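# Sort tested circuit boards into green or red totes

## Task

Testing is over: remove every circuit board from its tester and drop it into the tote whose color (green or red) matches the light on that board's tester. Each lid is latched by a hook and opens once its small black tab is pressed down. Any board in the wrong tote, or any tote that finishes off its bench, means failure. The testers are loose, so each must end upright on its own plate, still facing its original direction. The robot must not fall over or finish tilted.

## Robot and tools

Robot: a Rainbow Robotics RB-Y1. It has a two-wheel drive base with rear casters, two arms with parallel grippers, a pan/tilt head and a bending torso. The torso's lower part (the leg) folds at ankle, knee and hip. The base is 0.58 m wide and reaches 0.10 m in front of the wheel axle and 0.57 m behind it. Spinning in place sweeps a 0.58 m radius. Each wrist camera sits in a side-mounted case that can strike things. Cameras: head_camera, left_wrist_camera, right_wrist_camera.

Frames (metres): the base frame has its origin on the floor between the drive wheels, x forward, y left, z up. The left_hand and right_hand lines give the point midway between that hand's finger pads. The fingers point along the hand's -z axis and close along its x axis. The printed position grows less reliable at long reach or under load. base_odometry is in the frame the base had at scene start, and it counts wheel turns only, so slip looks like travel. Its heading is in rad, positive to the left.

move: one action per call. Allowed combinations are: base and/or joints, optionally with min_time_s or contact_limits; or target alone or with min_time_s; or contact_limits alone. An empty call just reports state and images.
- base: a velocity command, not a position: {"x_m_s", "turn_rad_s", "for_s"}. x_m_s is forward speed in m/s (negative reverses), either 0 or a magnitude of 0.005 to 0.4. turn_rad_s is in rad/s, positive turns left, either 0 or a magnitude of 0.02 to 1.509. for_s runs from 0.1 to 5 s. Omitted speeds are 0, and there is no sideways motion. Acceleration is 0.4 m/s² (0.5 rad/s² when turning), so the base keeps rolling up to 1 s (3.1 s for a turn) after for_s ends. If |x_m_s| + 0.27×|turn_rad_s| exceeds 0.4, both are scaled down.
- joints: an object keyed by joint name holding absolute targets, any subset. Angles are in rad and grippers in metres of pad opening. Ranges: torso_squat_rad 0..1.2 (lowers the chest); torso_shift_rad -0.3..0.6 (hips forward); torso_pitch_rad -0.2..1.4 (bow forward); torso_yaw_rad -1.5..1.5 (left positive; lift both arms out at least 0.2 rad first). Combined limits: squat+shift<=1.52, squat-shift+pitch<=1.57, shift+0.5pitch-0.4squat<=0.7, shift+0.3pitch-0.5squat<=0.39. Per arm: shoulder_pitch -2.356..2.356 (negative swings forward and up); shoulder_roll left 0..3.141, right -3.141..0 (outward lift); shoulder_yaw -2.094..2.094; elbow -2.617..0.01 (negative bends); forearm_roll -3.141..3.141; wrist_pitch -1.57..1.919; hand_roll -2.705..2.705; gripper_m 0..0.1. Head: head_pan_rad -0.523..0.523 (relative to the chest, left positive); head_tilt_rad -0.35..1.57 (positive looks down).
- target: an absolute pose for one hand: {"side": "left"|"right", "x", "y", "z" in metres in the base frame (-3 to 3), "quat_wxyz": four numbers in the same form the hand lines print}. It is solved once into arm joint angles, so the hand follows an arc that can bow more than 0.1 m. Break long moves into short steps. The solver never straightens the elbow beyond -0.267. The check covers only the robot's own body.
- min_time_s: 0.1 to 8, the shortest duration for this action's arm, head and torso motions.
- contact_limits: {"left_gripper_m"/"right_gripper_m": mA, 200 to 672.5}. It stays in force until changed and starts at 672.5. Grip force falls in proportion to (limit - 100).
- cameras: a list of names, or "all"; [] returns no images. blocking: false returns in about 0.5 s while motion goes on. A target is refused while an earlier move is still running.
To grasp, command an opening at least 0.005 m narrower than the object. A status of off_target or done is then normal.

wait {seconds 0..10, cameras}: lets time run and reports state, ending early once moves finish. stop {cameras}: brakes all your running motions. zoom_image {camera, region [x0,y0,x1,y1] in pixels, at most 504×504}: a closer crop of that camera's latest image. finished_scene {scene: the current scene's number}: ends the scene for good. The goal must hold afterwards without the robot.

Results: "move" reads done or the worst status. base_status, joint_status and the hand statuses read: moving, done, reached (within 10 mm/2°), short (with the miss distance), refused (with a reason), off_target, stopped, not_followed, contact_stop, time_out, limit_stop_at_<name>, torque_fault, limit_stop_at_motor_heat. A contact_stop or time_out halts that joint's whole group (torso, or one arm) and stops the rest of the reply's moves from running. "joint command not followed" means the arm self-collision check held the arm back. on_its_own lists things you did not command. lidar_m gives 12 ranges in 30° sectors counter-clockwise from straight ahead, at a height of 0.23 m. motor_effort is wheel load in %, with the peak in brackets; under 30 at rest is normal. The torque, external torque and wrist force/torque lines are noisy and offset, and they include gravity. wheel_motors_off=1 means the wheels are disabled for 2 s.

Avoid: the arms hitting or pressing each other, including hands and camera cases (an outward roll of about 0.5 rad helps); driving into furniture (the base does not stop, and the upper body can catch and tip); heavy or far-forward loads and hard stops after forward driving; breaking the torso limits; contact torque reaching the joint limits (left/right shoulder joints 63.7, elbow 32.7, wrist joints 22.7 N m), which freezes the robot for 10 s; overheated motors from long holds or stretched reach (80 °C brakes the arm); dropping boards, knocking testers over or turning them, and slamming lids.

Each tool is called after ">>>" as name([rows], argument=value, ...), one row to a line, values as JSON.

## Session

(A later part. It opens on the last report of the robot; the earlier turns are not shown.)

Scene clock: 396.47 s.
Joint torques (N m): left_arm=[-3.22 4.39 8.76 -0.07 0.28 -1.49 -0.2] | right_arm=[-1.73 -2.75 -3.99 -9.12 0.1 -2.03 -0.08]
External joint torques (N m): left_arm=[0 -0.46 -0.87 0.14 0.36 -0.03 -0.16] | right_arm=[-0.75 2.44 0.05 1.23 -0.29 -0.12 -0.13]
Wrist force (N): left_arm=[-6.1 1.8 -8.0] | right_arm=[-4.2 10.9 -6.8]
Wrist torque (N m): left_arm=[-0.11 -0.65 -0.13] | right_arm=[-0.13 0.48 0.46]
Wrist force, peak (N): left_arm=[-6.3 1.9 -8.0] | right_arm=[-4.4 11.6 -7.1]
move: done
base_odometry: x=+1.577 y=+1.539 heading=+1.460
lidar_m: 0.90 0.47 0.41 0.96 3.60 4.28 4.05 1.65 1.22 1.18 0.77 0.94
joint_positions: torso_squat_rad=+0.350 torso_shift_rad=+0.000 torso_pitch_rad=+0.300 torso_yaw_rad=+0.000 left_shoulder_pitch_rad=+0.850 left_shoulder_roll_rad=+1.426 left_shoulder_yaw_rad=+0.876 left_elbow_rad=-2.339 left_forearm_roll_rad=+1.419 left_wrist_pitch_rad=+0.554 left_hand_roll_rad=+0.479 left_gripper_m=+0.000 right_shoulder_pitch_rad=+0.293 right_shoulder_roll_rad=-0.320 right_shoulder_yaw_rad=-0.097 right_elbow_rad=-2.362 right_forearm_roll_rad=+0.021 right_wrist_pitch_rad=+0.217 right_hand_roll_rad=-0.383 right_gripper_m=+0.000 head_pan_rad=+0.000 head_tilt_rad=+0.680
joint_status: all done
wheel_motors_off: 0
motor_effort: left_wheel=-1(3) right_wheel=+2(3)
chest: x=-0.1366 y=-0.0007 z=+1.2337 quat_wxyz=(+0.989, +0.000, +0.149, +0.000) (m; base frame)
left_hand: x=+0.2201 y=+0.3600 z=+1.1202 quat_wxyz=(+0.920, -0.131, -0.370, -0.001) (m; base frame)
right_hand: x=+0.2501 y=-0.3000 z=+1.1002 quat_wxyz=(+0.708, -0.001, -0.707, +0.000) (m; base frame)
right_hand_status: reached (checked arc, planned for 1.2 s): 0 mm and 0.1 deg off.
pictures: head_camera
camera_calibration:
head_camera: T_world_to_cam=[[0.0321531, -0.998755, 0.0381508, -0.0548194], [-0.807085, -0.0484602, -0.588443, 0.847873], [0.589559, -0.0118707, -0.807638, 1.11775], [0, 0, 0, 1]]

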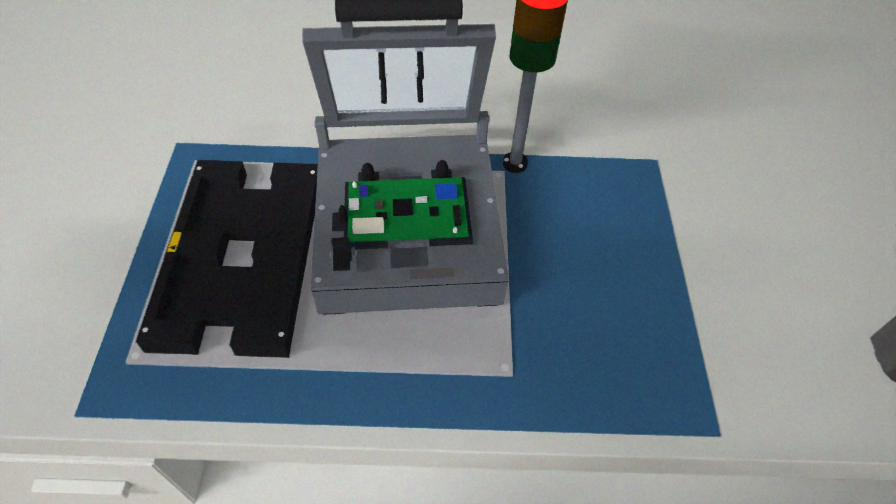

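>>> move(joints={"right_gripper_m":0.1}, cameras=[])

>>> move(target={"side":"right","x":0.3,"y":-0.1,"z":1.14,"quat_wxyz":[0.94,0,-0.342,0]}, cameras=[])

>>> move(target={"side":"right","x":0.385,"y":0.03,"z":1.09,"quat_wxyz":[0.994,0,-0.105,0.022]})

Scene clock: 413.67 s.
Wrist force, peak (N): left_arm=[-6.3 1.6 -8.2] | right_arm=[-4.3 11.1 -7.0]
move: done
joint_status: all done
wheel_motors_off: 0
motor_effort: left_wheel=-1(3) right_wheel=+2(3)
pictures: none

Scene clock: 415.73 s.
Wrist force, peak (N): left_arm=[-6.1 1.7 -8.2] | right_arm=[-2.9 12.1 -10.2]
move: short
joint_status: all done
wheel_motors_off: 0
motor_effort: left_wheel=-2(2) right_wheel=+0(4)
right_hand_status: short (checked arc, as near as the solve gets, planned for 1.4 s): 0 mm and 9.8 deg off. The place is met; only the turn is off.
pictures: none

Scene clock: 417.93 s.
Joint torques (N m): left_arm=[-3.35 4.4 8.65 -0.13 0.22 -1.52 -0.11] | right_arm=[-22.72 -5.35 -3.1 -7.1 0.48 -0.75 -0.01]
External joint torques (N m): left_arm=[-0.12 -0.45 -0.97 0.07 0.3 -0.05 -0.07] | right_arm=[2.34 0.58 -1.17 1.46 0.01 -0.39 -0.03]
Wrist force (N): left_arm=[-6.1 1.9 -7.9] | right_arm=[0.5 10.7 -12.8]
Wrist torque (N m): left_arm=[-0.12 -0.65 -0.13] | right_arm=[-0.03 0.79 0.50]
Wrist force, peak (N): left_arm=[-6.4 1.8 -8.1] | right_arm=[-2.0 10.0 -14.8]
move: done
base_odometry: x=+1.577 y=+1.539 heading=+1.460
lidar_m: 0.89 0.48 0.42 0.95 3.59 4.28 4.06 1.65 1.23 1.18 0.77 0.93
joint_positions: torso_squat_rad=+0.350 torso_shift_rad=+0.000 torso_pitch_rad=+0.300 torso_yaw_rad=+0.000 left_shoulder_pitch_rad=+0.850 left_shoulder_roll_rad=+1.426 left_shoulder_yaw_rad=+0.876 left_elbow_rad=-2.339 left_forearm_roll_rad=+1.419 left_wrist_pitch_rad=+0.554 left_hand_roll_rad=+0.479 left_gripper_m=+0.000 right_shoulder_pitch_rad=-1.624 right_shoulder_roll_rad=+0.000 right_shoulder_yaw_rad=+0.135 right_elbow_rad=-0.804 right_forearm_roll_rad=-0.253 right_wrist_pitch_rad=+1.798 right_hand_roll_rad=-0.574 right_gripper_m=+0.099 head_pan_rad=+0.000 head_tilt_rad=+0.680
joint_status: all done
wheel_motors_off: 0
motor_effort: left_wheel=+0(3) right_wheel=+2(3)
chest: x=-0.1367 y=-0.0008 z=+1.2337 quat_wxyz=(+0.989, +0.000, +0.149, +0.000) (m; base frame)
left_hand: x=+0.2200 y=+0.3599 z=+1.1202 quat_wxyz=(+0.920, -0.131, -0.370, -0.001) (m; base frame)
right_hand: x=+0.3849 y=+0.0299 z=+1.0903 quat_wxyz=(+0.994, +0.000, -0.106, +0.022) (m; base frame)
right_hand_status: reached (checked arc, planned for 1.9 s): 0 mm and 0.1 deg off.
pictures: head_camera, left_wrist_camera, right_wrist_camera
camera_calibration:
head_camera: T_world_to_cam=[[0.0321739, -0.998756, 0.0381056, -0.0547807], [-0.807065, -0.0484508, -0.588472, 0.847885], [0.589586, -0.0118202, -0.807619, 1.11775], [0, 0, 0, 1]]
left_wrist_camera: T_world_to_cam=[[0.736281, 0.107536, 0.668076, -0.950433], [-0.403425, -0.722884, 0.560969, -0.245161], [0.543266, -0.68255, -0.488864, 0.742787], [0, 0, 0, 1]]
right_wrist_camera: T_world_to_cam=[[-0.97349, -0.0233494, -0.227534, 0.625894], [-0.122583, 0.893111, 0.432812, -0.418215], [0.193107, 0.44923, -0.872297, 0.934998], [0, 0, 0, 1]]

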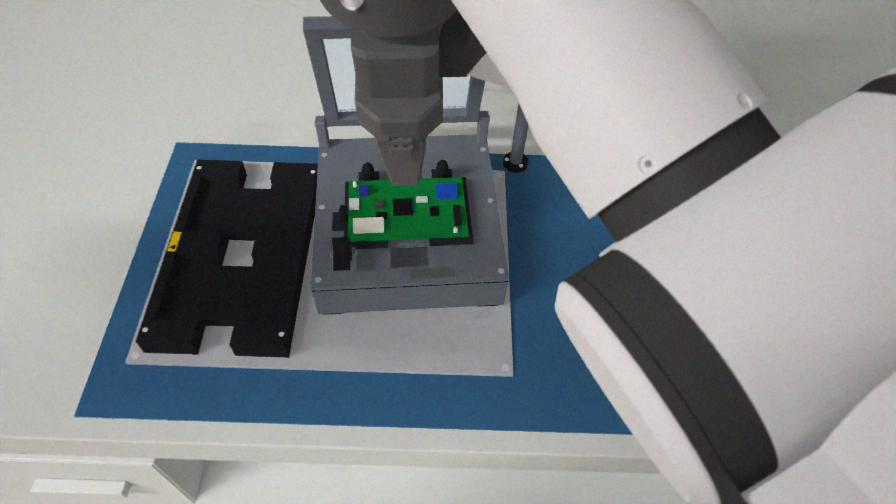

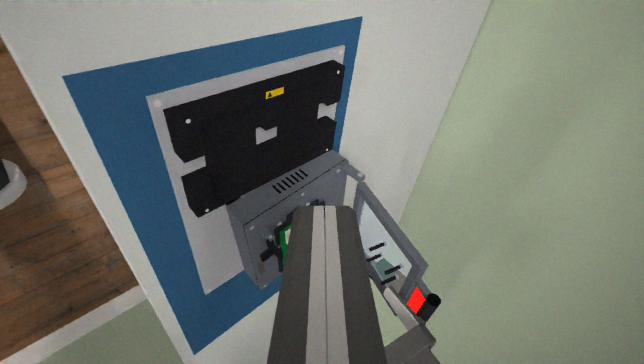

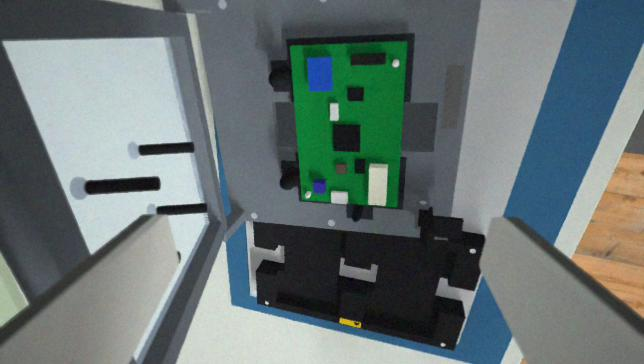

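>>> move(target={"side":"right","x":0.397,"y":0.026,"z":1.03,"quat_wxyz":[0.999,0,-0.035,0.022]}, cameras=["head_camera","right_wrist_camera"])

>>> zoom_image(camera="head_camera", region=[300, 120, 520, 320])

Scene clock: 435.40 s.
Joint torques (N m): left_arm=[-3.26 4.78 9.23 -0.04 0.16 -1.36 -0.11] | right_arm=[-24.82 -7.62 0.12 -7.25 0.28 -0.75 0.14]
External joint torques (N m): left_arm=[-0.03 -0.07 -0.4 0.17 0.24 0.1 -0.07] | right_arm=[1.05 0.21 0.82 1.16 -0.05 -0.43 0.13]
Wrist force (N): left_arm=[-6.1 1.6 -7.8] | right_arm=[-1.7 10.4 -12.9]
Wrist torque (N m): left_arm=[-0.09 -0.65 -0.12] | right_arm=[-0.01 0.70 0.47]
Wrist force, peak (N): left_arm=[-6.0 1.9 -8.8] | right_arm=[-4.0 18.3 75.8]
move: short
base_odometry: x=+1.577 y=+1.539 heading=+1.460
lidar_m: 0.89 0.49 0.42 0.95 3.60 4.28 4.05 1.65 1.22 1.18 0.77 0.93
joint_positions: torso_squat_rad=+0.350 torso_shift_rad=+0.000 torso_pitch_rad=+0.300 torso_yaw_rad=+0.000 left_shoulder_pitch_rad=+0.850 left_shoulder_roll_rad=+1.426 left_shoulder_yaw_rad=+0.876 left_elbow_rad=-2.339 left_forearm_roll_rad=+1.419 left_wrist_pitch_rad=+0.554 left_hand_roll_rad=+0.479 left_gripper_m=+0.000 right_shoulder_pitch_rad=-1.776 right_shoulder_roll_rad=+0.000 right_shoulder_yaw_rad=+0.167 right_elbow_rad=-0.267 right_forearm_roll_rad=-0.398 right_wrist_pitch_rad=+1.458 right_hand_roll_rad=-0.478 right_gripper_m=+0.099 head_pan_rad=+0.000 head_tilt_rad=+0.680
joint_status: all done
wheel_motors_off: 0
motor_effort: left_wheel=+2(36) right_wheel=-1(23)
chest: x=-0.1367 y=-0.0008 z=+1.2337 quat_wxyz=(+0.989, +0.000, +0.149, +0.000) (m; base frame)
left_hand: x=+0.2200 y=+0.3599 z=+1.1202 quat_wxyz=(+0.920, -0.131, -0.370, -0.001) (m; base frame)
right_hand: x=+0.3964 y=+0.0258 z=+1.0301 quat_wxyz=(+0.997, +0.017, -0.071, +0.023) (m; base frame)
right_hand_status: short (checked arc, as near as the solve gets, planned for 0.9 s): 1 mm and 4.6 deg off. The place is met; only the turn is off.
pictures: head_camera, right_wrist_camera
camera_calibration:
head_camera: T_world_to_cam=[[0.0321752, -0.998756, 0.0380989, -0.0547748], [-0.807058, -0.0484481, -0.588481, 0.847899], [0.589594, -0.0118136, -0.807613, 1.11774], [0, 0, 0, 1]]
right_wrist_camera: T_world_to_cam=[[-0.987149, -0.0215921, -0.158336, 0.557421], [-0.0944189, 0.87819, 0.468899, -0.435015], [0.128925, 0.477823, -0.868944, 0.903394], [0, 0, 0, 1]]

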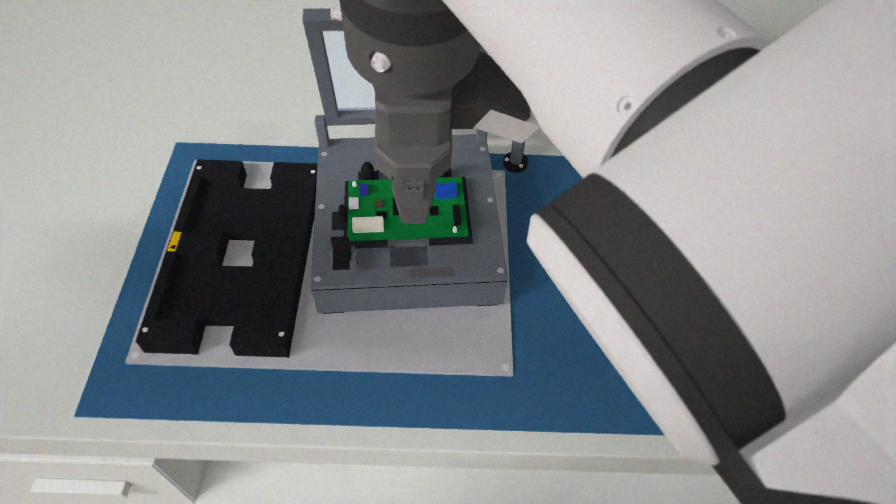

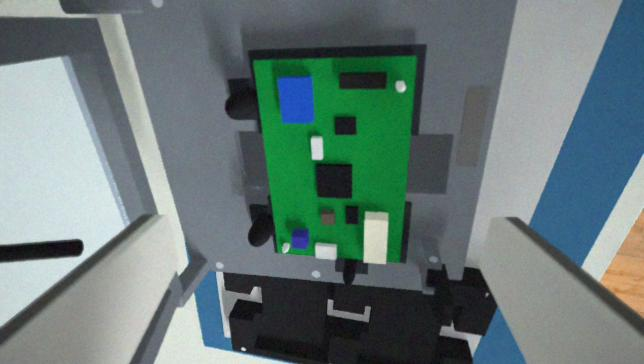

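Scaled by 2.291 from the camera's 896x504 image, which has a finer 1280x720 frame.

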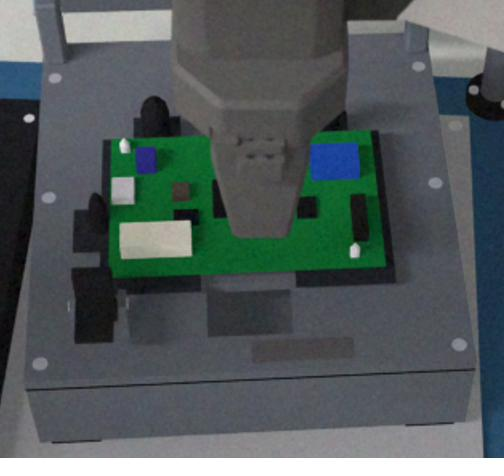

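>>> move(target={"side":"right","x":0.385,"y":0.03,"z":1.09,"quat_wxyz":[0.994,0,-0.105,0.022]}, cameras=[])

>>> move(target={"side":"right","x":0.28,"y":-0.15,"z":1.16,"quat_wxyz":[0.94,0,-0.342,0]}, cameras=[])

>>> move(joints={"torso_pitch_rad":0.45,"head_tilt_rad":0.6}, cameras=["head_camera"])

>>> zoom_image(camera="head_camera", region=[250, 120, 550, 420])

Scene clock: 448.57 s.
Wrist force, peak (N): left_arm=[-6.2 1.5 -8.2] | right_arm=[1.2 10.6 -13.8]
move: done
joint_status: all done
wheel_motors_off: 0
motor_effort: left_wheel=+1(2) right_wheel=+0(2)
right_hand_status: reached (checked arc, planned for 0.9 s): 0 mm and 0.1 deg off.
pictures: none

Scene clock: 450.87 s.
Wrist force, peak (N): left_arm=[-6.1 1.6 -8.2] | right_arm=[0.1 11.5 -13.5]
move: done
joint_status: all done
wheel_motors_off: 0
motor_effort: left_wheel=+0(3) right_wheel=+0(2)
right_hand_status: reached (checked arc, planned for 1.9 s): 0 mm and 0.0 deg off.
pictures: none

Scene clock: 452.17 s.
Joint torques (N m): left_arm=[-2.34 2.96 8.79 -0.41 0.26 -1.28 -0.18] | right_arm=[-13.75 -7.37 -9.57 -0.49 1.1 -0.36 0.3]
External joint torques (N m): left_arm=[-0.04 0.01 -0.3 0.22 0.28 0 -0.15] | right_arm=[1.75 0.74 0.19 0.26 -0.16 -0.29 0.27]
Wrist force (N): left_arm=[-5.3 1.6 -8.5] | right_arm=[-1.0 10.6 -11.9]
Wrist torque (N m): left_arm=[-0.08 -0.61 -0.14] | right_arm=[-0.06 0.69 0.51]
Wrist force, peak (N): left_arm=[-5.5 1.8 -8.7] | right_arm=[-1.4 11.0 -12.7]
move: done
base_odometry: x=+1.577 y=+1.539 heading=+1.460
lidar_m: 0.90 0.48 0.42 0.96 3.60 4.28 4.06 1.65 1.23 1.18 0.76 0.94
joint_positions: torso_squat_rad=+0.350 torso_shift_rad=+0.000 torso_pitch_rad=+0.450 torso_yaw_rad=+0.000 left_shoulder_pitch_rad=+0.850 left_shoulder_roll_rad=+1.426 left_shoulder_yaw_rad=+0.876 left_elbow_rad=-2.339 left_forearm_roll_rad=+1.419 left_wrist_pitch_rad=+0.554 left_hand_roll_rad=+0.479 left_gripper_m=+0.000 right_shoulder_pitch_rad=-1.478 right_shoulder_roll_rad=-1.222 right_shoulder_yaw_rad=+0.935 right_elbow_rad=-2.379 right_forearm_roll_rad=-0.960 right_wrist_pitch_rad=+1.613 right_hand_roll_rad=-1.507 right_gripper_m=+0.099 head_pan_rad=+0.000 head_tilt_rad=+0.600
joint_status: all done
wheel_motors_off: 0
motor_effort: left_wheel=+0(3) right_wheel=-2(2)
chest: x=-0.0934 y=-0.0008 z=+1.2167 quat_wxyz=(+0.975, +0.000, +0.223, +0.000) (m; base frame)
left_hand: x=+0.2422 y=+0.3600 z=+1.0511 quat_wxyz=(+0.945, -0.130, -0.300, +0.009) (m; base frame)
right_hand: x=+0.3075 y=-0.1499 z=+1.0817 quat_wxyz=(+0.963, +0.000, -0.270, +0.000) (m; base frame)
pictures: head_camera
camera_calibration:
head_camera: T_world_to_cam=[[0.0347796, -0.998755, 0.0357471, -0.0526103], [-0.846341, -0.0484571, -0.530432, 0.806094], [0.531505, -0.011806, -0.846973, 1.10679], [0, 0, 0, 1]]

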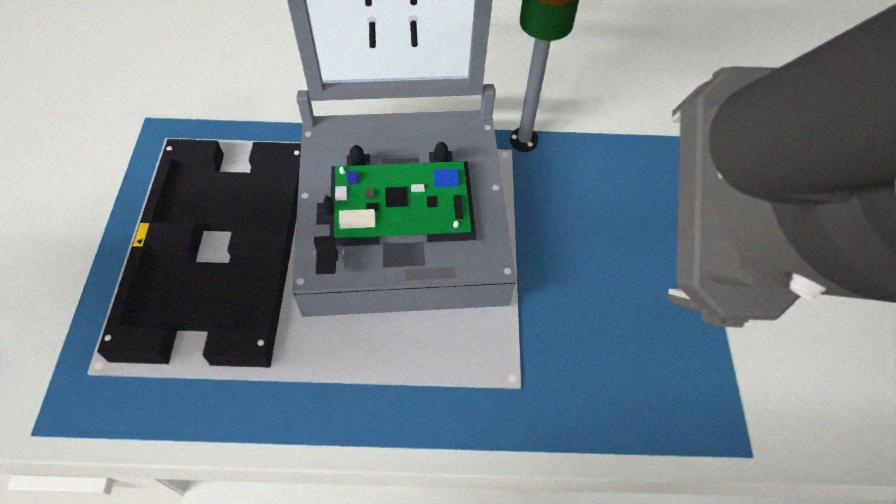

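Scaled by 1.680 from the camera's 896x504 image, which has a finer 1280x720 frame.

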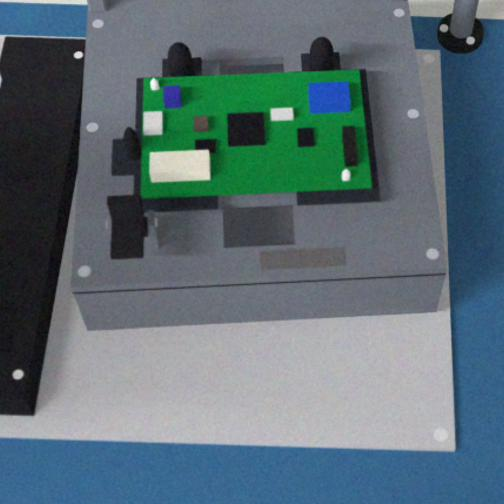

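>>> move(target={"side":"right","x":0.39,"y":0.03,"z":1.09,"quat_wxyz":[0.999,0,-0.035,0.022]}, cameras=["right_wrist_camera"])

>>> move(target={"side":"right","x":0.396,"y":0.028,"z":1.035,"quat_wxyz":[0.999,0,-0.035,0.022]}, cameras=["head_camera","right_wrist_camera"])

>>> zoom_image(camera="head_camera", region=[280, 120, 520, 320])

Scene clock: 459.80 s.
Wrist force, peak (N): left_arm=[-5.3 1.8 -8.7] | right_arm=[1.1 11.1 -13.6]
move: done
joint_status: all done
wheel_motors_off: 0
motor_effort: left_wheel=+1(3) right_wheel=+0(2)
right_hand_status: reached (checked arc, planned for 1.7 s): 1 mm and 0.2 deg off.
pictures: right_wrist_camera
camera_calibration:
right_wrist_camera: T_world_to_cam=[[-0.995723, -0.0237902, -0.0892733, 0.48857], [-0.0611468, 0.89406, 0.443754, -0.453807], [0.0692587, 0.447315, -0.891691, 1.00349], [0, 0, 0, 1]]

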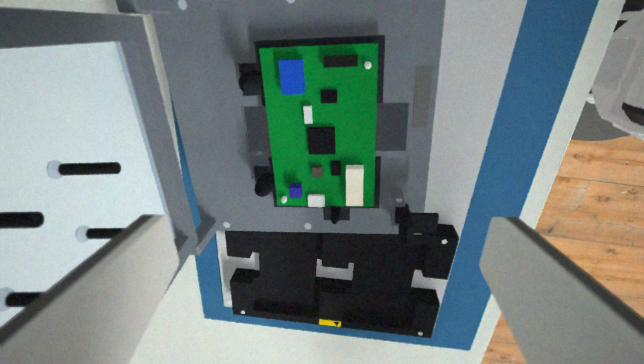

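Scene clock: 460.70 s.
Joint torques (N m): left_arm=[-2.27 2.96 8.68 -0.46 0.25 -1.24 -0.16] | right_arm=[-24.52 -5.35 -7.47 -1.8 0.35 -0.03 0.09]
External joint torques (N m): left_arm=[0.02 0 -0.41 0.17 0.26 0.03 -0.13] | right_arm=[1.09 1.82 0.07 0.7 -0.02 0.06 0.09]
Wrist force (N): left_arm=[-5.5 1.8 -8.6] | right_arm=[1.7 10.9 -13.0]
Wrist torque (N m): left_arm=[-0.11 -0.63 -0.14] | right_arm=[-0.07 0.84 0.50]
Wrist force, peak (N): left_arm=[-5.5 1.8 -8.6] | right_arm=[1.9 11.0 -14.5]
move: done
base_odometry: x=+1.577 y=+1.539 heading=+1.460
lidar_m: 0.89 0.48 0.42 0.95 3.60 4.27 4.05 1.66 1.23 1.19 0.76 0.93
joint_positions: torso_squat_rad=+0.350 torso_shift_rad=+0.000 torso_pitch_rad=+0.450 torso_yaw_rad=+0.000 left_shoulder_pitch_rad=+0.850 left_shoulder_roll_rad=+1.426 left_shoulder_yaw_rad=+0.876 left_elbow_rad=-2.339 left_forearm_roll_rad=+1.419 left_wrist_pitch_rad=+0.554 left_hand_roll_rad=+0.479 left_gripper_m=+0.000 right_shoulder_pitch_rad=-1.870 right_shoulder_roll_rad=-0.371 right_shoulder_yaw_rad=+1.021 right_elbow_rad=-0.927 right_forearm_roll_rad=-1.246 right_wrist_pitch_rad=+1.613 right_hand_roll_rad=-0.931 right_gripper_m=+0.099 head_pan_rad=+0.000 head_tilt_rad=+0.600
joint_status: all done
wheel_motors_off: 0
motor_effort: left_wheel=+1(2) right_wheel=-1(2)
chest: x=-0.0935 y=-0.0007 z=+1.2167 quat_wxyz=(+0.975, +0.000, +0.223, +0.000) (m; base frame)
left_hand: x=+0.2422 y=+0.3600 z=+1.0511 quat_wxyz=(+0.945, -0.130, -0.300, +0.009) (m; base frame)
right_hand: x=+0.3958 y=+0.0275 z=+1.0352 quat_wxyz=(+0.999, +0.000, -0.036, +0.022) (m; base frame)
right_hand_status: reached (checked arc, planned for 0.3 s): 1 mm and 0.1 deg off.
pictures: head_camera, right_wrist_camera
camera_calibration:
head_camera: T_world_to_cam=[[0.0348022, -0.998754, 0.0357572, -0.0526049], [-0.846298, -0.0484826, -0.530499, 0.806143], [0.531572, -0.0117988, -0.846931, 1.10677], [0, 0, 0, 1]]
right_wrist_camera: T_world_to_cam=[[-0.995756, -0.0232251, -0.0890518, 0.489401], [-0.0604615, 0.894605, 0.442749, -0.425776], [0.0693833, 0.446254, -0.892213, 0.955561], [0, 0, 0, 1]]

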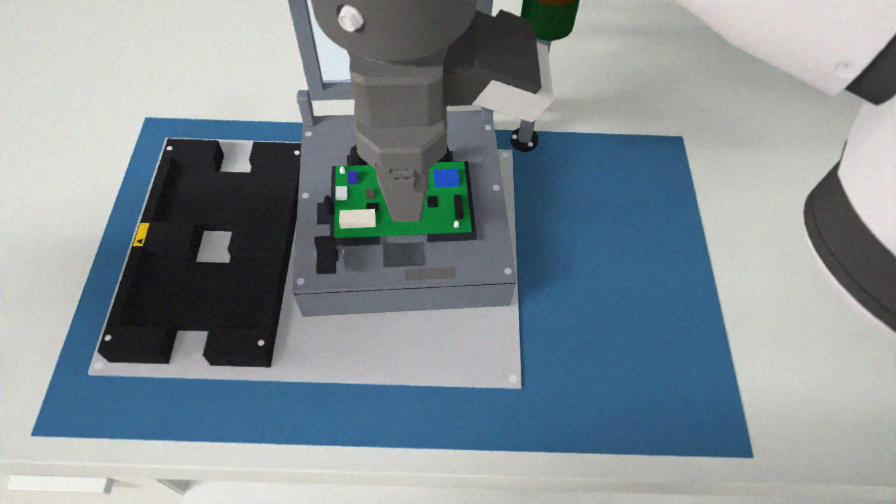

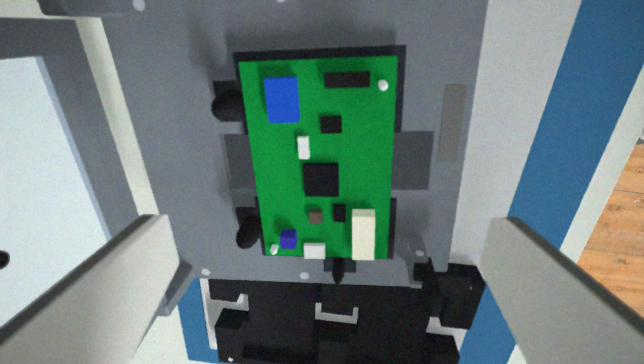

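Scaled by 2.100 from the camera's 896x504 image, which has a finer 1280x720 frame.

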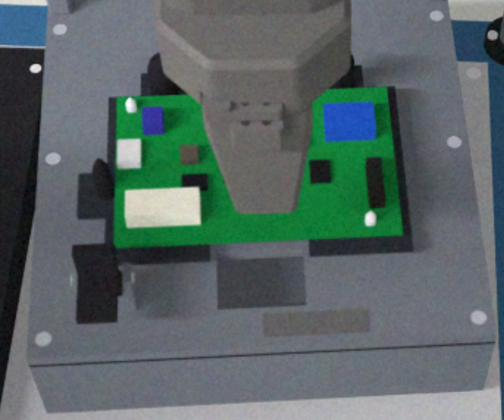

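>>> move(target={"side":"right","x":0.399,"y":0.024,"z":1.003,"quat_wxyz":[0.999,0,-0.035,0.022]}, cameras=["head_camera","right_wrist_camera"])

>>> zoom_image(camera="head_camera", region=[280, 120, 520, 320])

Scene clock: 472.27 s.
Joint torques (N m): left_arm=[-2.29 2.85 8.7 -0.51 0.24 -1.22 -0.12] | right_arm=[-23.89 -5.45 -6.93 -2.03 0.29 -0.1 0.14]
External joint torques (N m): left_arm=[0.01 -0.1 -0.39 0.11 0.26 0.06 -0.08] | right_arm=[1.71 1.4 0.3 0.62 -0.08 0 0.14]
Wrist force (N): left_arm=[-5.3 1.8 -8.4] | right_arm=[1.6 10.7 -12.9]
Wrist torque (N m): left_arm=[-0.11 -0.62 -0.14] | right_arm=[-0.04 0.82 0.50]
Wrist force, peak (N): left_arm=[-5.3 1.5 -8.7] | right_arm=[1.7 10.7 -14.4]
move: done
base_odometry: x=+1.577 y=+1.539 heading=+1.460
lidar_m: 0.89 0.48 0.42 0.96 3.60 4.27 4.05 1.65 1.22 1.18 0.76 0.93
joint_positions: torso_squat_rad=+0.350 torso_shift_rad=+0.000 torso_pitch_rad=+0.450 torso_yaw_rad=+0.000 left_shoulder_pitch_rad=+0.850 left_shoulder_roll_rad=+1.426 left_shoulder_yaw_rad=+0.876 left_elbow_rad=-2.339 left_forearm_roll_rad=+1.419 left_wrist_pitch_rad=+0.554 left_hand_roll_rad=+0.479 left_gripper_m=+0.000 right_shoulder_pitch_rad=-1.822 right_shoulder_roll_rad=-0.349 right_shoulder_yaw_rad=+1.045 right_elbow_rad=-0.884 right_forearm_roll_rad=-1.220 right_wrist_pitch_rad=+1.549 right_hand_roll_rad=-0.902 right_gripper_m=+0.099 head_pan_rad=+0.000 head_tilt_rad=+0.600
joint_status: all done
wheel_motors_off: 0
motor_effort: left_wheel=+1(3) right_wheel=+0(2)
chest: x=-0.0935 y=-0.0007 z=+1.2167 quat_wxyz=(+0.975, +0.000, +0.223, +0.000) (m; base frame)
left_hand: x=+0.2422 y=+0.3600 z=+1.0512 quat_wxyz=(+0.945, -0.130, -0.300, +0.009) (m; base frame)
right_hand: x=+0.3990 y=+0.0238 z=+1.0032 quat_wxyz=(+0.999, +0.000, -0.035, +0.022) (m; base frame)
right_hand_status: reached (checked arc, planned for 0.3 s): 0 mm and 0.1 deg off.
pictures: head_camera, right_wrist_camera
camera_calibration:
head_camera: T_world_to_cam=[[0.0348011, -0.998754, 0.0357596, -0.0526068], [-0.846268, -0.0484836, -0.530546, 0.806181], [0.531619, -0.0117986, -0.846902, 1.10676], [0, 0, 0, 1]]
right_wrist_camera: T_world_to_cam=[[-0.995862, -0.0233075, -0.0878366, 0.488514], [-0.0599762, 0.894723, 0.442575, -0.408137], [0.0682741, 0.446012, -0.892419, 0.929102], [0, 0, 0, 1]]

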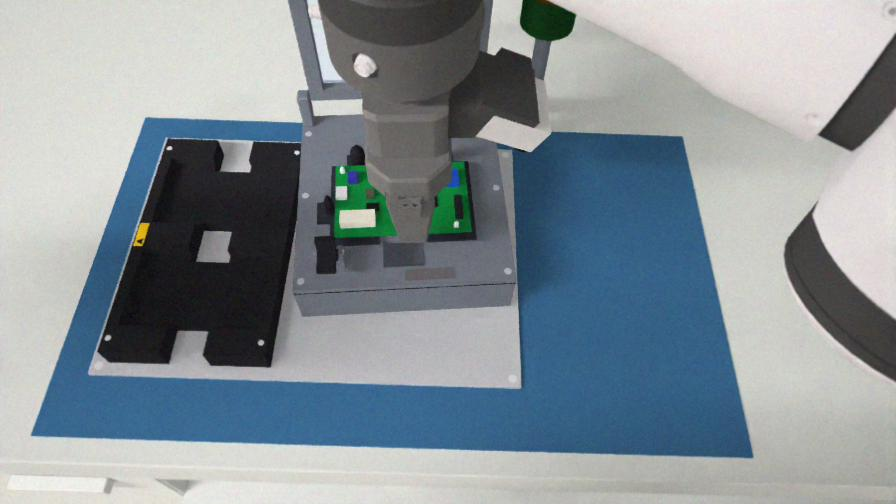

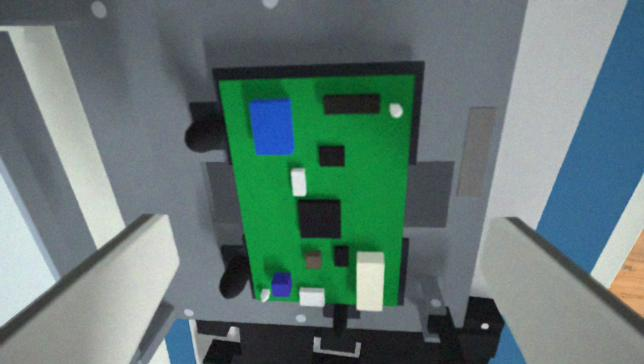

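Scaled by 2.100 from the camera's 896x504 image, which has a finer 1280x720 frame.

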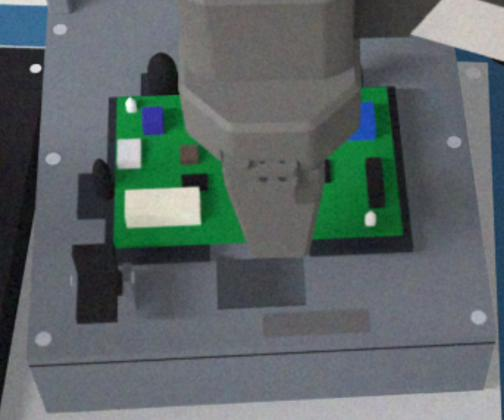

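>>> move(target={"side":"right","x":0.399,"y":0.03,"z":0.993,"quat_wxyz":[0.999,0,-0.035,0.022]}, cameras=["head_camera","right_wrist_camera"])

>>> zoom_image(camera="head_camera", region=[280, 120, 520, 320])

Scene clock: 485.97 s.
Joint torques (N m): left_arm=[-2.14 2.75 8.74 -0.47 0.21 -1.25 -0.12] | right_arm=[-23.23 -5.52 -6.07 -1.64 0.21 -0.13 0.2]
External joint torques (N m): left_arm=[0.16 -0.21 -0.35 0.16 0.23 0.03 -0.08] | right_arm=[2.36 1.18 0.87 1.06 -0.15 -0.03 0.2]
Wrist force (N): left_arm=[-5.3 1.4 -8.6] | right_arm=[1.6 10.5 -13.1]
Wrist torque (N m): left_arm=[-0.07 -0.62 -0.14] | right_arm=[-0.03 0.81 0.49]
Wrist force, peak (N): left_arm=[-5.2 1.9 -8.8] | right_arm=[1.4 11.5 -14.2]
move: done
base_odometry: x=+1.577 y=+1.539 heading=+1.460
lidar_m: 0.89 0.48 0.42 0.95 3.60 4.28 4.05 1.65 1.22 1.18 0.77 0.94
joint_positions: torso_squat_rad=+0.350 torso_shift_rad=+0.000 torso_pitch_rad=+0.450 torso_yaw_rad=+0.000 left_shoulder_pitch_rad=+0.850 left_shoulder_roll_rad=+1.426 left_shoulder_yaw_rad=+0.876 left_elbow_rad=-2.339 left_forearm_roll_rad=+1.419 left_wrist_pitch_rad=+0.554 left_hand_roll_rad=+0.479 left_gripper_m=+0.000 right_shoulder_pitch_rad=-1.818 right_shoulder_roll_rad=-0.318 right_shoulder_yaw_rad=+1.053 right_elbow_rad=-0.843 right_forearm_roll_rad=-1.211 right_wrist_pitch_rad=+1.526 right_hand_roll_rad=-0.893 right_gripper_m=+0.099 head_pan_rad=+0.000 head_tilt_rad=+0.600
joint_status: all done
wheel_motors_off: 0
motor_effort: left_wheel=+2(3) right_wheel=-1(1)
chest: x=-0.0935 y=-0.0007 z=+1.2167 quat_wxyz=(+0.975, +0.000, +0.223, +0.000) (m; base frame)
left_hand: x=+0.2422 y=+0.3600 z=+1.0512 quat_wxyz=(+0.945, -0.130, -0.300, +0.009) (m; base frame)
right_hand: x=+0.3987 y=+0.0297 z=+0.9936 quat_wxyz=(+0.999, +0.000, -0.036, +0.022) (m; base frame)
right_hand_status: reached (checked arc, planned for 0.2 s): 1 mm and 0.1 deg off.
pictures: head_camera, right_wrist_camera
camera_calibration:
head_camera: T_world_to_cam=[[0.034801, -0.998754, 0.0357578, -0.0526073], [-0.846274, -0.0484824, -0.530537, 0.806174], [0.53161, -0.0117977, -0.846907, 1.10676], [0, 0, 0, 1]]
right_wrist_camera: T_world_to_cam=[[-0.995767, -0.023757, -0.0887879, 0.488344], [-0.0608246, 0.894556, 0.442799, -0.409011], [0.0689061, 0.446325, -0.892214, 0.917457], [0, 0, 0, 1]]

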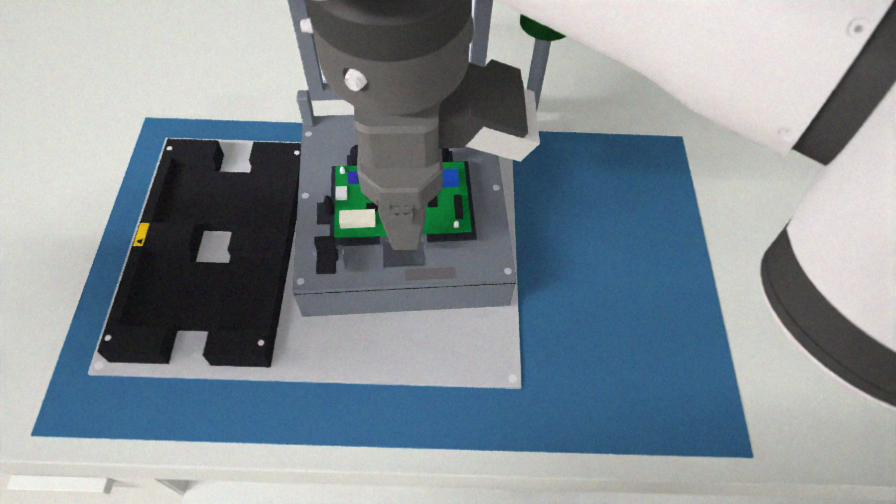

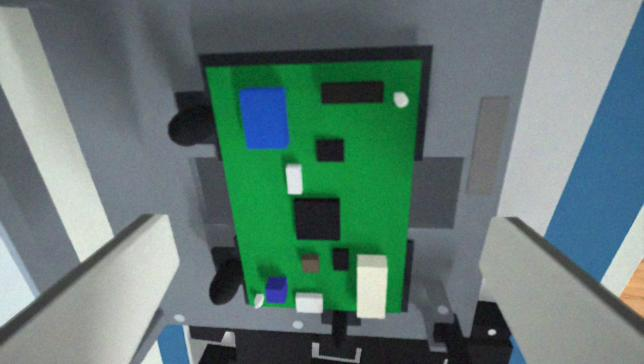

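Scaled by 2.100 from the camera's 896x504 image, which has a finer 1280x720 frame.

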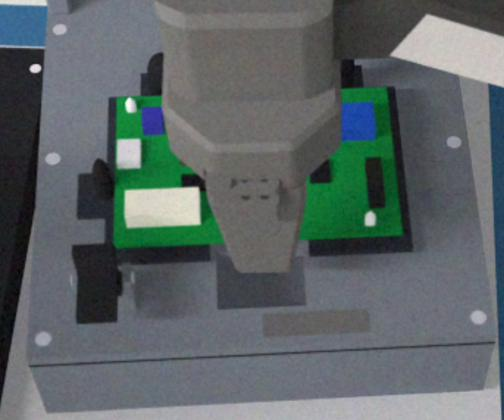

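>>> move(joints={"right_gripper_m":0.082}, cameras=[])

>>> move(target={"side":"right","x":0.4015,"y":0.03,"z":0.983,"quat_wxyz":[0.9995,0,-0.02,0.022]}, cameras=["head_camera","right_wrist_camera"])

>>> zoom_image(camera="head_camera", region=[280, 120, 520, 320])

Scene clock: 500.20 s.
Wrist force, peak (N): left_arm=[-5.2 2.1 -8.9] | right_arm=[1.8 11.1 -13.2]
move: done
joint_status: all done
wheel_motors_off: 0
motor_effort: left_wheel=+1(2) right_wheel=+0(2)
pictures: none

Scene clock: 501.30 s.
Joint torques (N m): left_arm=[-1.99 2.93 8.85 -0.43 0.29 -1.28 -0.1] | right_arm=[-23.92 -5.94 -6.04 -1.79 -0.03 -0.29 0.14]
External joint torques (N m): left_arm=[0.3 -0.03 -0.23 0.19 0.31 0 -0.07] | right_arm=[1.88 0.81 -0.13 0.94 -0.34 -0.22 0.13]
Wrist force (N): left_arm=[-5.2 1.7 -8.5] | right_arm=[2.0 10.6 -12.8]
Wrist torque (N m): left_arm=[-0.10 -0.61 -0.13] | right_arm=[-0.04 0.85 0.51]
Wrist force, peak (N): left_arm=[-5.3 1.8 -8.8] | right_arm=[1.3 11.7 -13.2]
move: done
base_odometry: x=+1.577 y=+1.539 heading=+1.460
lidar_m: 0.89 0.48 0.42 0.96 3.60 4.28 4.06 1.65 1.22 1.18 0.76 0.94
joint_positions: torso_squat_rad=+0.350 torso_shift_rad=+0.000 torso_pitch_rad=+0.450 torso_yaw_rad=+0.000 left_shoulder_pitch_rad=+0.850 left_shoulder_roll_rad=+1.426 left_shoulder_yaw_rad=+0.876 left_elbow_rad=-2.339 left_forearm_roll_rad=+1.419 left_wrist_pitch_rad=+0.554 left_hand_roll_rad=+0.479 left_gripper_m=+0.000 right_shoulder_pitch_rad=-1.831 right_shoulder_roll_rad=-0.263 right_shoulder_yaw_rad=+1.049 right_elbow_rad=-0.703 right_forearm_roll_rad=-1.225 right_wrist_pitch_rad=+1.506 right_hand_roll_rad=-0.815 right_gripper_m=+0.082 head_pan_rad=+0.000 head_tilt_rad=+0.600
joint_status: all done
wheel_motors_off: 0
motor_effort: left_wheel=+1(2) right_wheel=-1(2)
chest: x=-0.0935 y=-0.0007 z=+1.2167 quat_wxyz=(+0.975, +0.000, +0.223, +0.000) (m; base frame)
left_hand: x=+0.2422 y=+0.3600 z=+1.0512 quat_wxyz=(+0.945, -0.130, -0.300, +0.009) (m; base frame)
right_hand: x=+0.4015 y=+0.0299 z=+0.9832 quat_wxyz=(+1.000, +0.000, -0.021, +0.022) (m; base frame)
right_hand_status: reached (checked arc, planned for 0.4 s): 0 mm and 0.1 deg off.
pictures: head_camera, right_wrist_camera
camera_calibration:
head_camera: T_world_to_cam=[[0.0348082, -0.998754, 0.0357577, -0.0526028], [-0.846256, -0.0484889, -0.530566, 0.806207], [0.531639, -0.0117921, -0.846889, 1.10675], [0, 0, 0, 1]]
right_wrist_camera: T_world_to_cam=[[-0.998004, -0.023496, -0.0586108, 0.46145], [-0.047136, 0.894841, 0.44389, -0.411007], [0.0420177, 0.445767, -0.894162, 0.920624], [0, 0, 0, 1]]

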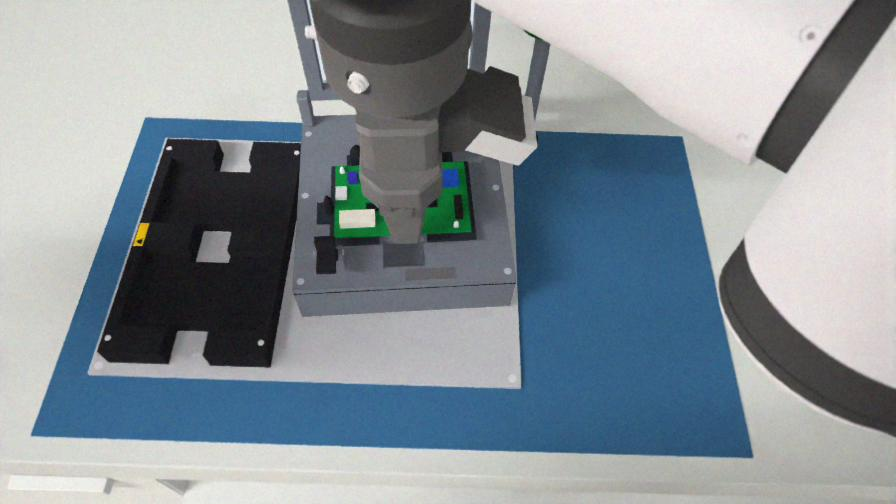

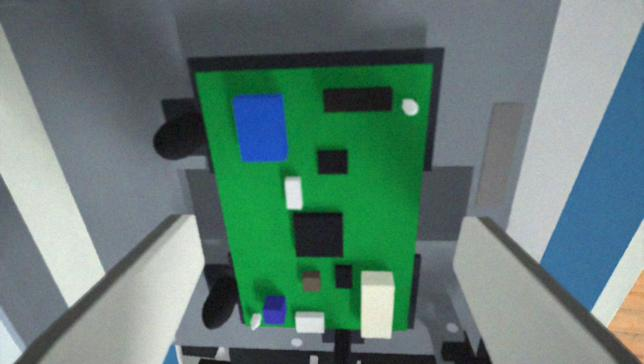

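Scaled by 2.100 from the camera's 896x504 image, which has a finer 1280x720 frame.

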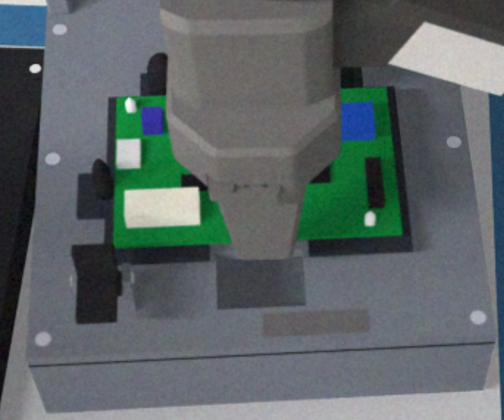

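>>> move(target={"side":"right","x":0.402,"y":0.03,"z":0.967,"quat_wxyz":[0.9995,0,-0.02,0.022]}, cameras=["head_camera","right_wrist_camera"])

>>> zoom_image(camera="head_camera", region=[280, 120, 520, 320])

>>> zoom_image(camera="right_wrist_camera", region=[120, 100, 520, 364])

Scene clock: 506.97 s.
Joint torques (N m): left_arm=[-2.28 3.02 8.77 -0.34 0.27 -1.26 -0.15] | right_arm=[-23.37 -5 -4.77 -1.77 0.23 -0.25 0.18]
External joint torques (N m): left_arm=[0.02 0.06 -0.31 0.29 0.28 0.01 -0.12] | right_arm=[2.37 1.56 0.68 0.98 -0.08 -0.18 0.18]
Wrist force (N): left_arm=[-5.3 1.7 -8.5] | right_arm=[1.7 10.4 -12.8]
Wrist torque (N m): left_arm=[-0.11 -0.60 -0.13] | right_arm=[0.00 0.79 0.50]
Wrist force, peak (N): left_arm=[-5.4 2.0 -8.7] | right_arm=[0.9 11.0 -14.6]
move: done
base_odometry: x=+1.577 y=+1.539 heading=+1.460
lidar_m: 0.89 0.48 0.41 0.95 3.59 4.28 4.05 1.65 1.22 1.18 0.77 0.94
joint_positions: torso_squat_rad=+0.350 torso_shift_rad=+0.000 torso_pitch_rad=+0.450 torso_yaw_rad=+0.000 left_shoulder_pitch_rad=+0.850 left_shoulder_roll_rad=+1.426 left_shoulder_yaw_rad=+0.876 left_elbow_rad=-2.339 left_forearm_roll_rad=+1.419 left_wrist_pitch_rad=+0.554 left_hand_roll_rad=+0.479 left_gripper_m=+0.000 right_shoulder_pitch_rad=-1.816 right_shoulder_roll_rad=-0.234 right_shoulder_yaw_rad=+1.058 right_elbow_rad=-0.647 right_forearm_roll_rad=-1.216 right_wrist_pitch_rad=+1.470 right_hand_roll_rad=-0.788 right_gripper_m=+0.082 head_pan_rad=+0.000 head_tilt_rad=+0.600
joint_status: all done
wheel_motors_off: 0
motor_effort: left_wheel=+1(2) right_wheel=-1(3)
chest: x=-0.0935 y=-0.0007 z=+1.2167 quat_wxyz=(+0.975, +0.000, +0.223, +0.000) (m; base frame)
left_hand: x=+0.2422 y=+0.3600 z=+1.0512 quat_wxyz=(+0.945, -0.130, -0.300, +0.009) (m; base frame)
right_hand: x=+0.4021 y=+0.0300 z=+0.9672 quat_wxyz=(+1.000, +0.000, -0.020, +0.022) (m; base frame)
right_hand_status: reached (checked arc, planned for 0.3 s): 0 mm and 0.1 deg off.
pictures: head_camera, right_wrist_camera
camera_calibration:
head_camera: T_world_to_cam=[[0.034806, -0.998754, 0.0357613, -0.0526072], [-0.846262, -0.0484888, -0.530556, 0.806197], [0.531629, -0.0117969, -0.846895, 1.10675], [0, 0, 0, 1]]
right_wrist_camera: T_world_to_cam=[[-0.998053, -0.0235601, -0.0577561, 0.46034], [-0.0468019, 0.89496, 0.443685, -0.403928], [0.0412361, 0.445524, -0.89432, 0.906776], [0, 0, 0, 1]]

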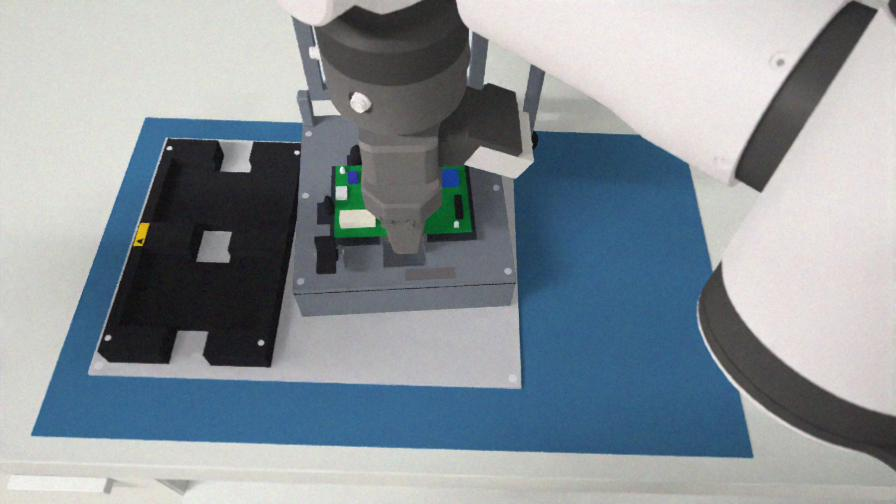

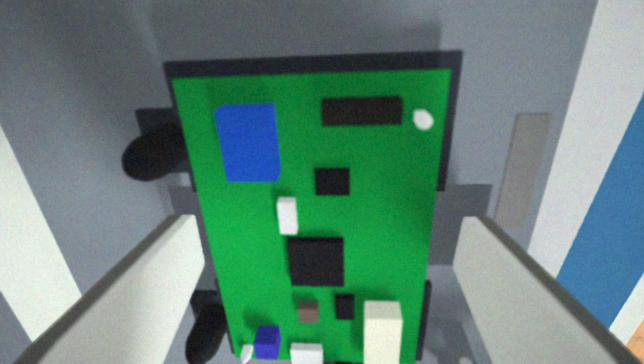

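Scaled by 2.100 from the camera's 896x504 image, which has a finer 1280x720 frame.

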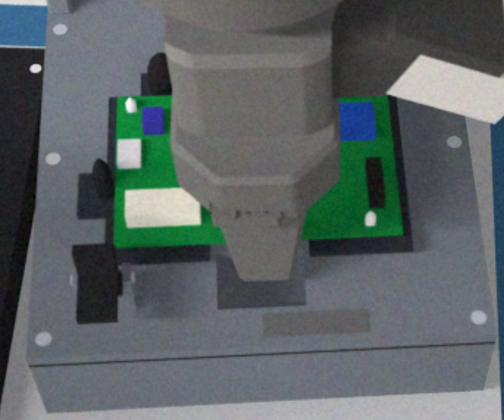

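Scaled by 1.260 from the camera's 644x364 image, which has a finer 1265x715 frame.

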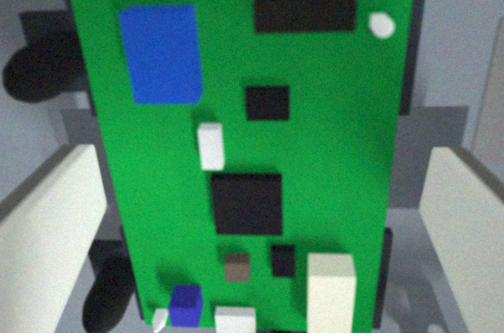

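>>> move(target={"side":"right","x":0.4055,"y":0.03,"z":0.961,"quat_wxyz":[0.9995,0,-0.02,0.022]}, cameras=["right_wrist_camera"])

>>> move(target={"side":"right","x":0.4055,"y":0.03,"z":0.956,"quat_wxyz":[0.9995,0,-0.02,0.022]}, cameras=["head_camera","right_wrist_camera"])

>>> zoom_image(camera="head_camera", region=[280, 120, 520, 320])

Scene clock: 516.33 s.
Wrist force, peak (N): left_arm=[-5.7 1.7 -8.8] | right_arm=[1.8 10.8 -13.5]
move: done
joint_status: all done
wheel_motors_off: 0
motor_effort: left_wheel=+1(3) right_wheel=-1(3)
right_hand_status: reached (checked arc, planned for 0.3 s): 1 mm and 0.2 deg off.
pictures: right_wrist_camera
camera_calibration:
right_wrist_camera: T_world_to_cam=[[-0.99789, -0.0232896, -0.0605987, 0.465855], [-0.0478544, 0.894654, 0.44419, -0.400846], [0.0438699, 0.446153, -0.893881, 0.900115], [0, 0, 0, 1]]

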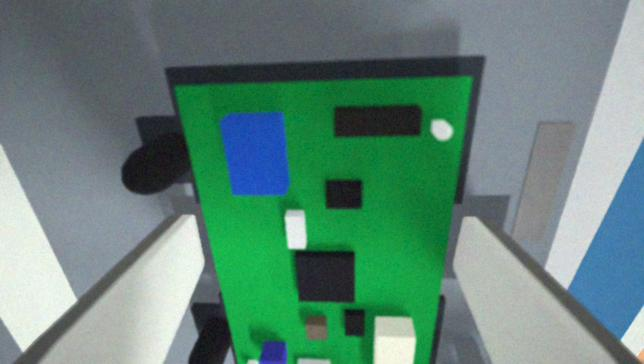

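Scene clock: 516.87 s.
Joint torques (N m): left_arm=[-2.33 2.98 8.8 -0.38 0.25 -1.24 -0.09] | right_arm=[-23.18 -4.72 -3.97 -1.7 0.16 -0.24 0.17]
External joint torques (N m): left_arm=[-0.03 0.02 -0.29 0.25 0.27 0.04 -0.06] | right_arm=[2.58 1.8 0.72 1.01 -0.15 -0.16 0.16]
Wrist force (N): left_arm=[-5.3 1.7 -8.4] | right_arm=[2.1 10.5 -12.9]
Wrist torque (N m): left_arm=[-0.09 -0.61 -0.15] | right_arm=[-0.02 0.85 0.50]
Wrist force, peak (N): left_arm=[-5.3 2.1 -8.7] | right_arm=[1.7 11.6 -13.0]
move: done
base_odometry: x=+1.577 y=+1.539 heading=+1.460
lidar_m: 0.90 0.49 0.41 0.96 3.60 4.28 4.05 1.66 1.23 1.18 0.76 0.93
joint_positions: torso_squat_rad=+0.350 torso_shift_rad=+0.000 torso_pitch_rad=+0.450 torso_yaw_rad=+0.000 left_shoulder_pitch_rad=+0.850 left_shoulder_roll_rad=+1.426 left_shoulder_yaw_rad=+0.876 left_elbow_rad=-2.339 left_forearm_roll_rad=+1.419 left_wrist_pitch_rad=+0.554 left_hand_roll_rad=+0.479 left_gripper_m=+0.000 right_shoulder_pitch_rad=-1.819 right_shoulder_roll_rad=-0.193 right_shoulder_yaw_rad=+1.060 right_elbow_rad=-0.552 right_forearm_roll_rad=-1.213 right_wrist_pitch_rad=+1.434 right_hand_roll_rad=-0.739 right_gripper_m=+0.082 head_pan_rad=+0.000 head_tilt_rad=+0.600
joint_status: all done
wheel_motors_off: 0
motor_effort: left_wheel=+0(2) right_wheel=-1(3)
chest: x=-0.0935 y=-0.0007 z=+1.2167 quat_wxyz=(+0.975, +0.000, +0.223, +0.000) (m; base frame)
left_hand: x=+0.2422 y=+0.3600 z=+1.0512 quat_wxyz=(+0.945, -0.130, -0.300, +0.009) (m; base frame)
right_hand: x=+0.4055 y=+0.0298 z=+0.9564 quat_wxyz=(+1.000, +0.000, -0.021, +0.022) (m; base frame)
right_hand_status: reached (checked arc, planned for 0.2 s): 0 mm and 0.1 deg off.
pictures: head_camera, right_wrist_camera
camera_calibration:
head_camera: T_world_to_cam=[[0.0348068, -0.998754, 0.0357607, -0.0526061], [-0.846251, -0.0484894, -0.530573, 0.806214], [0.531646, -0.0117949, -0.846884, 1.10675], [0, 0, 0, 1]]
right_wrist_camera: T_world_to_cam=[[-0.99799, -0.0234237, -0.0588835, 0.464164], [-0.0471939, 0.894829, 0.443906, -0.398844], [0.0422928, 0.445793, -0.894136, 0.896388], [0, 0, 0, 1]]

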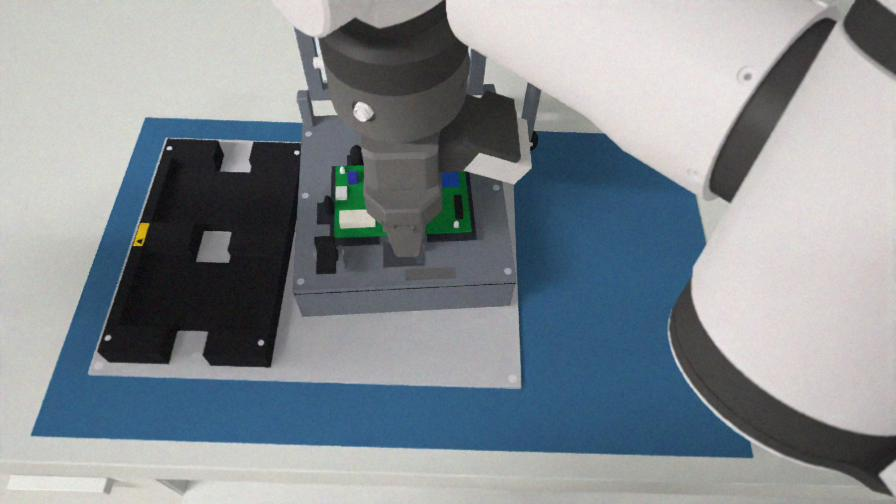

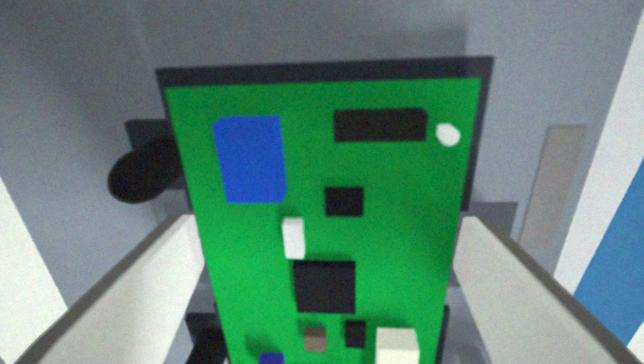

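Scaled by 2.100 from the camera's 896x504 image, which has a finer 1280x720 frame.

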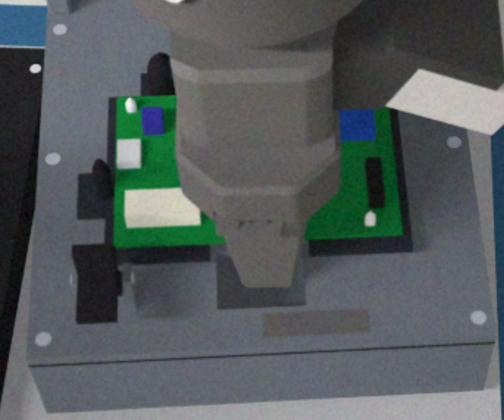

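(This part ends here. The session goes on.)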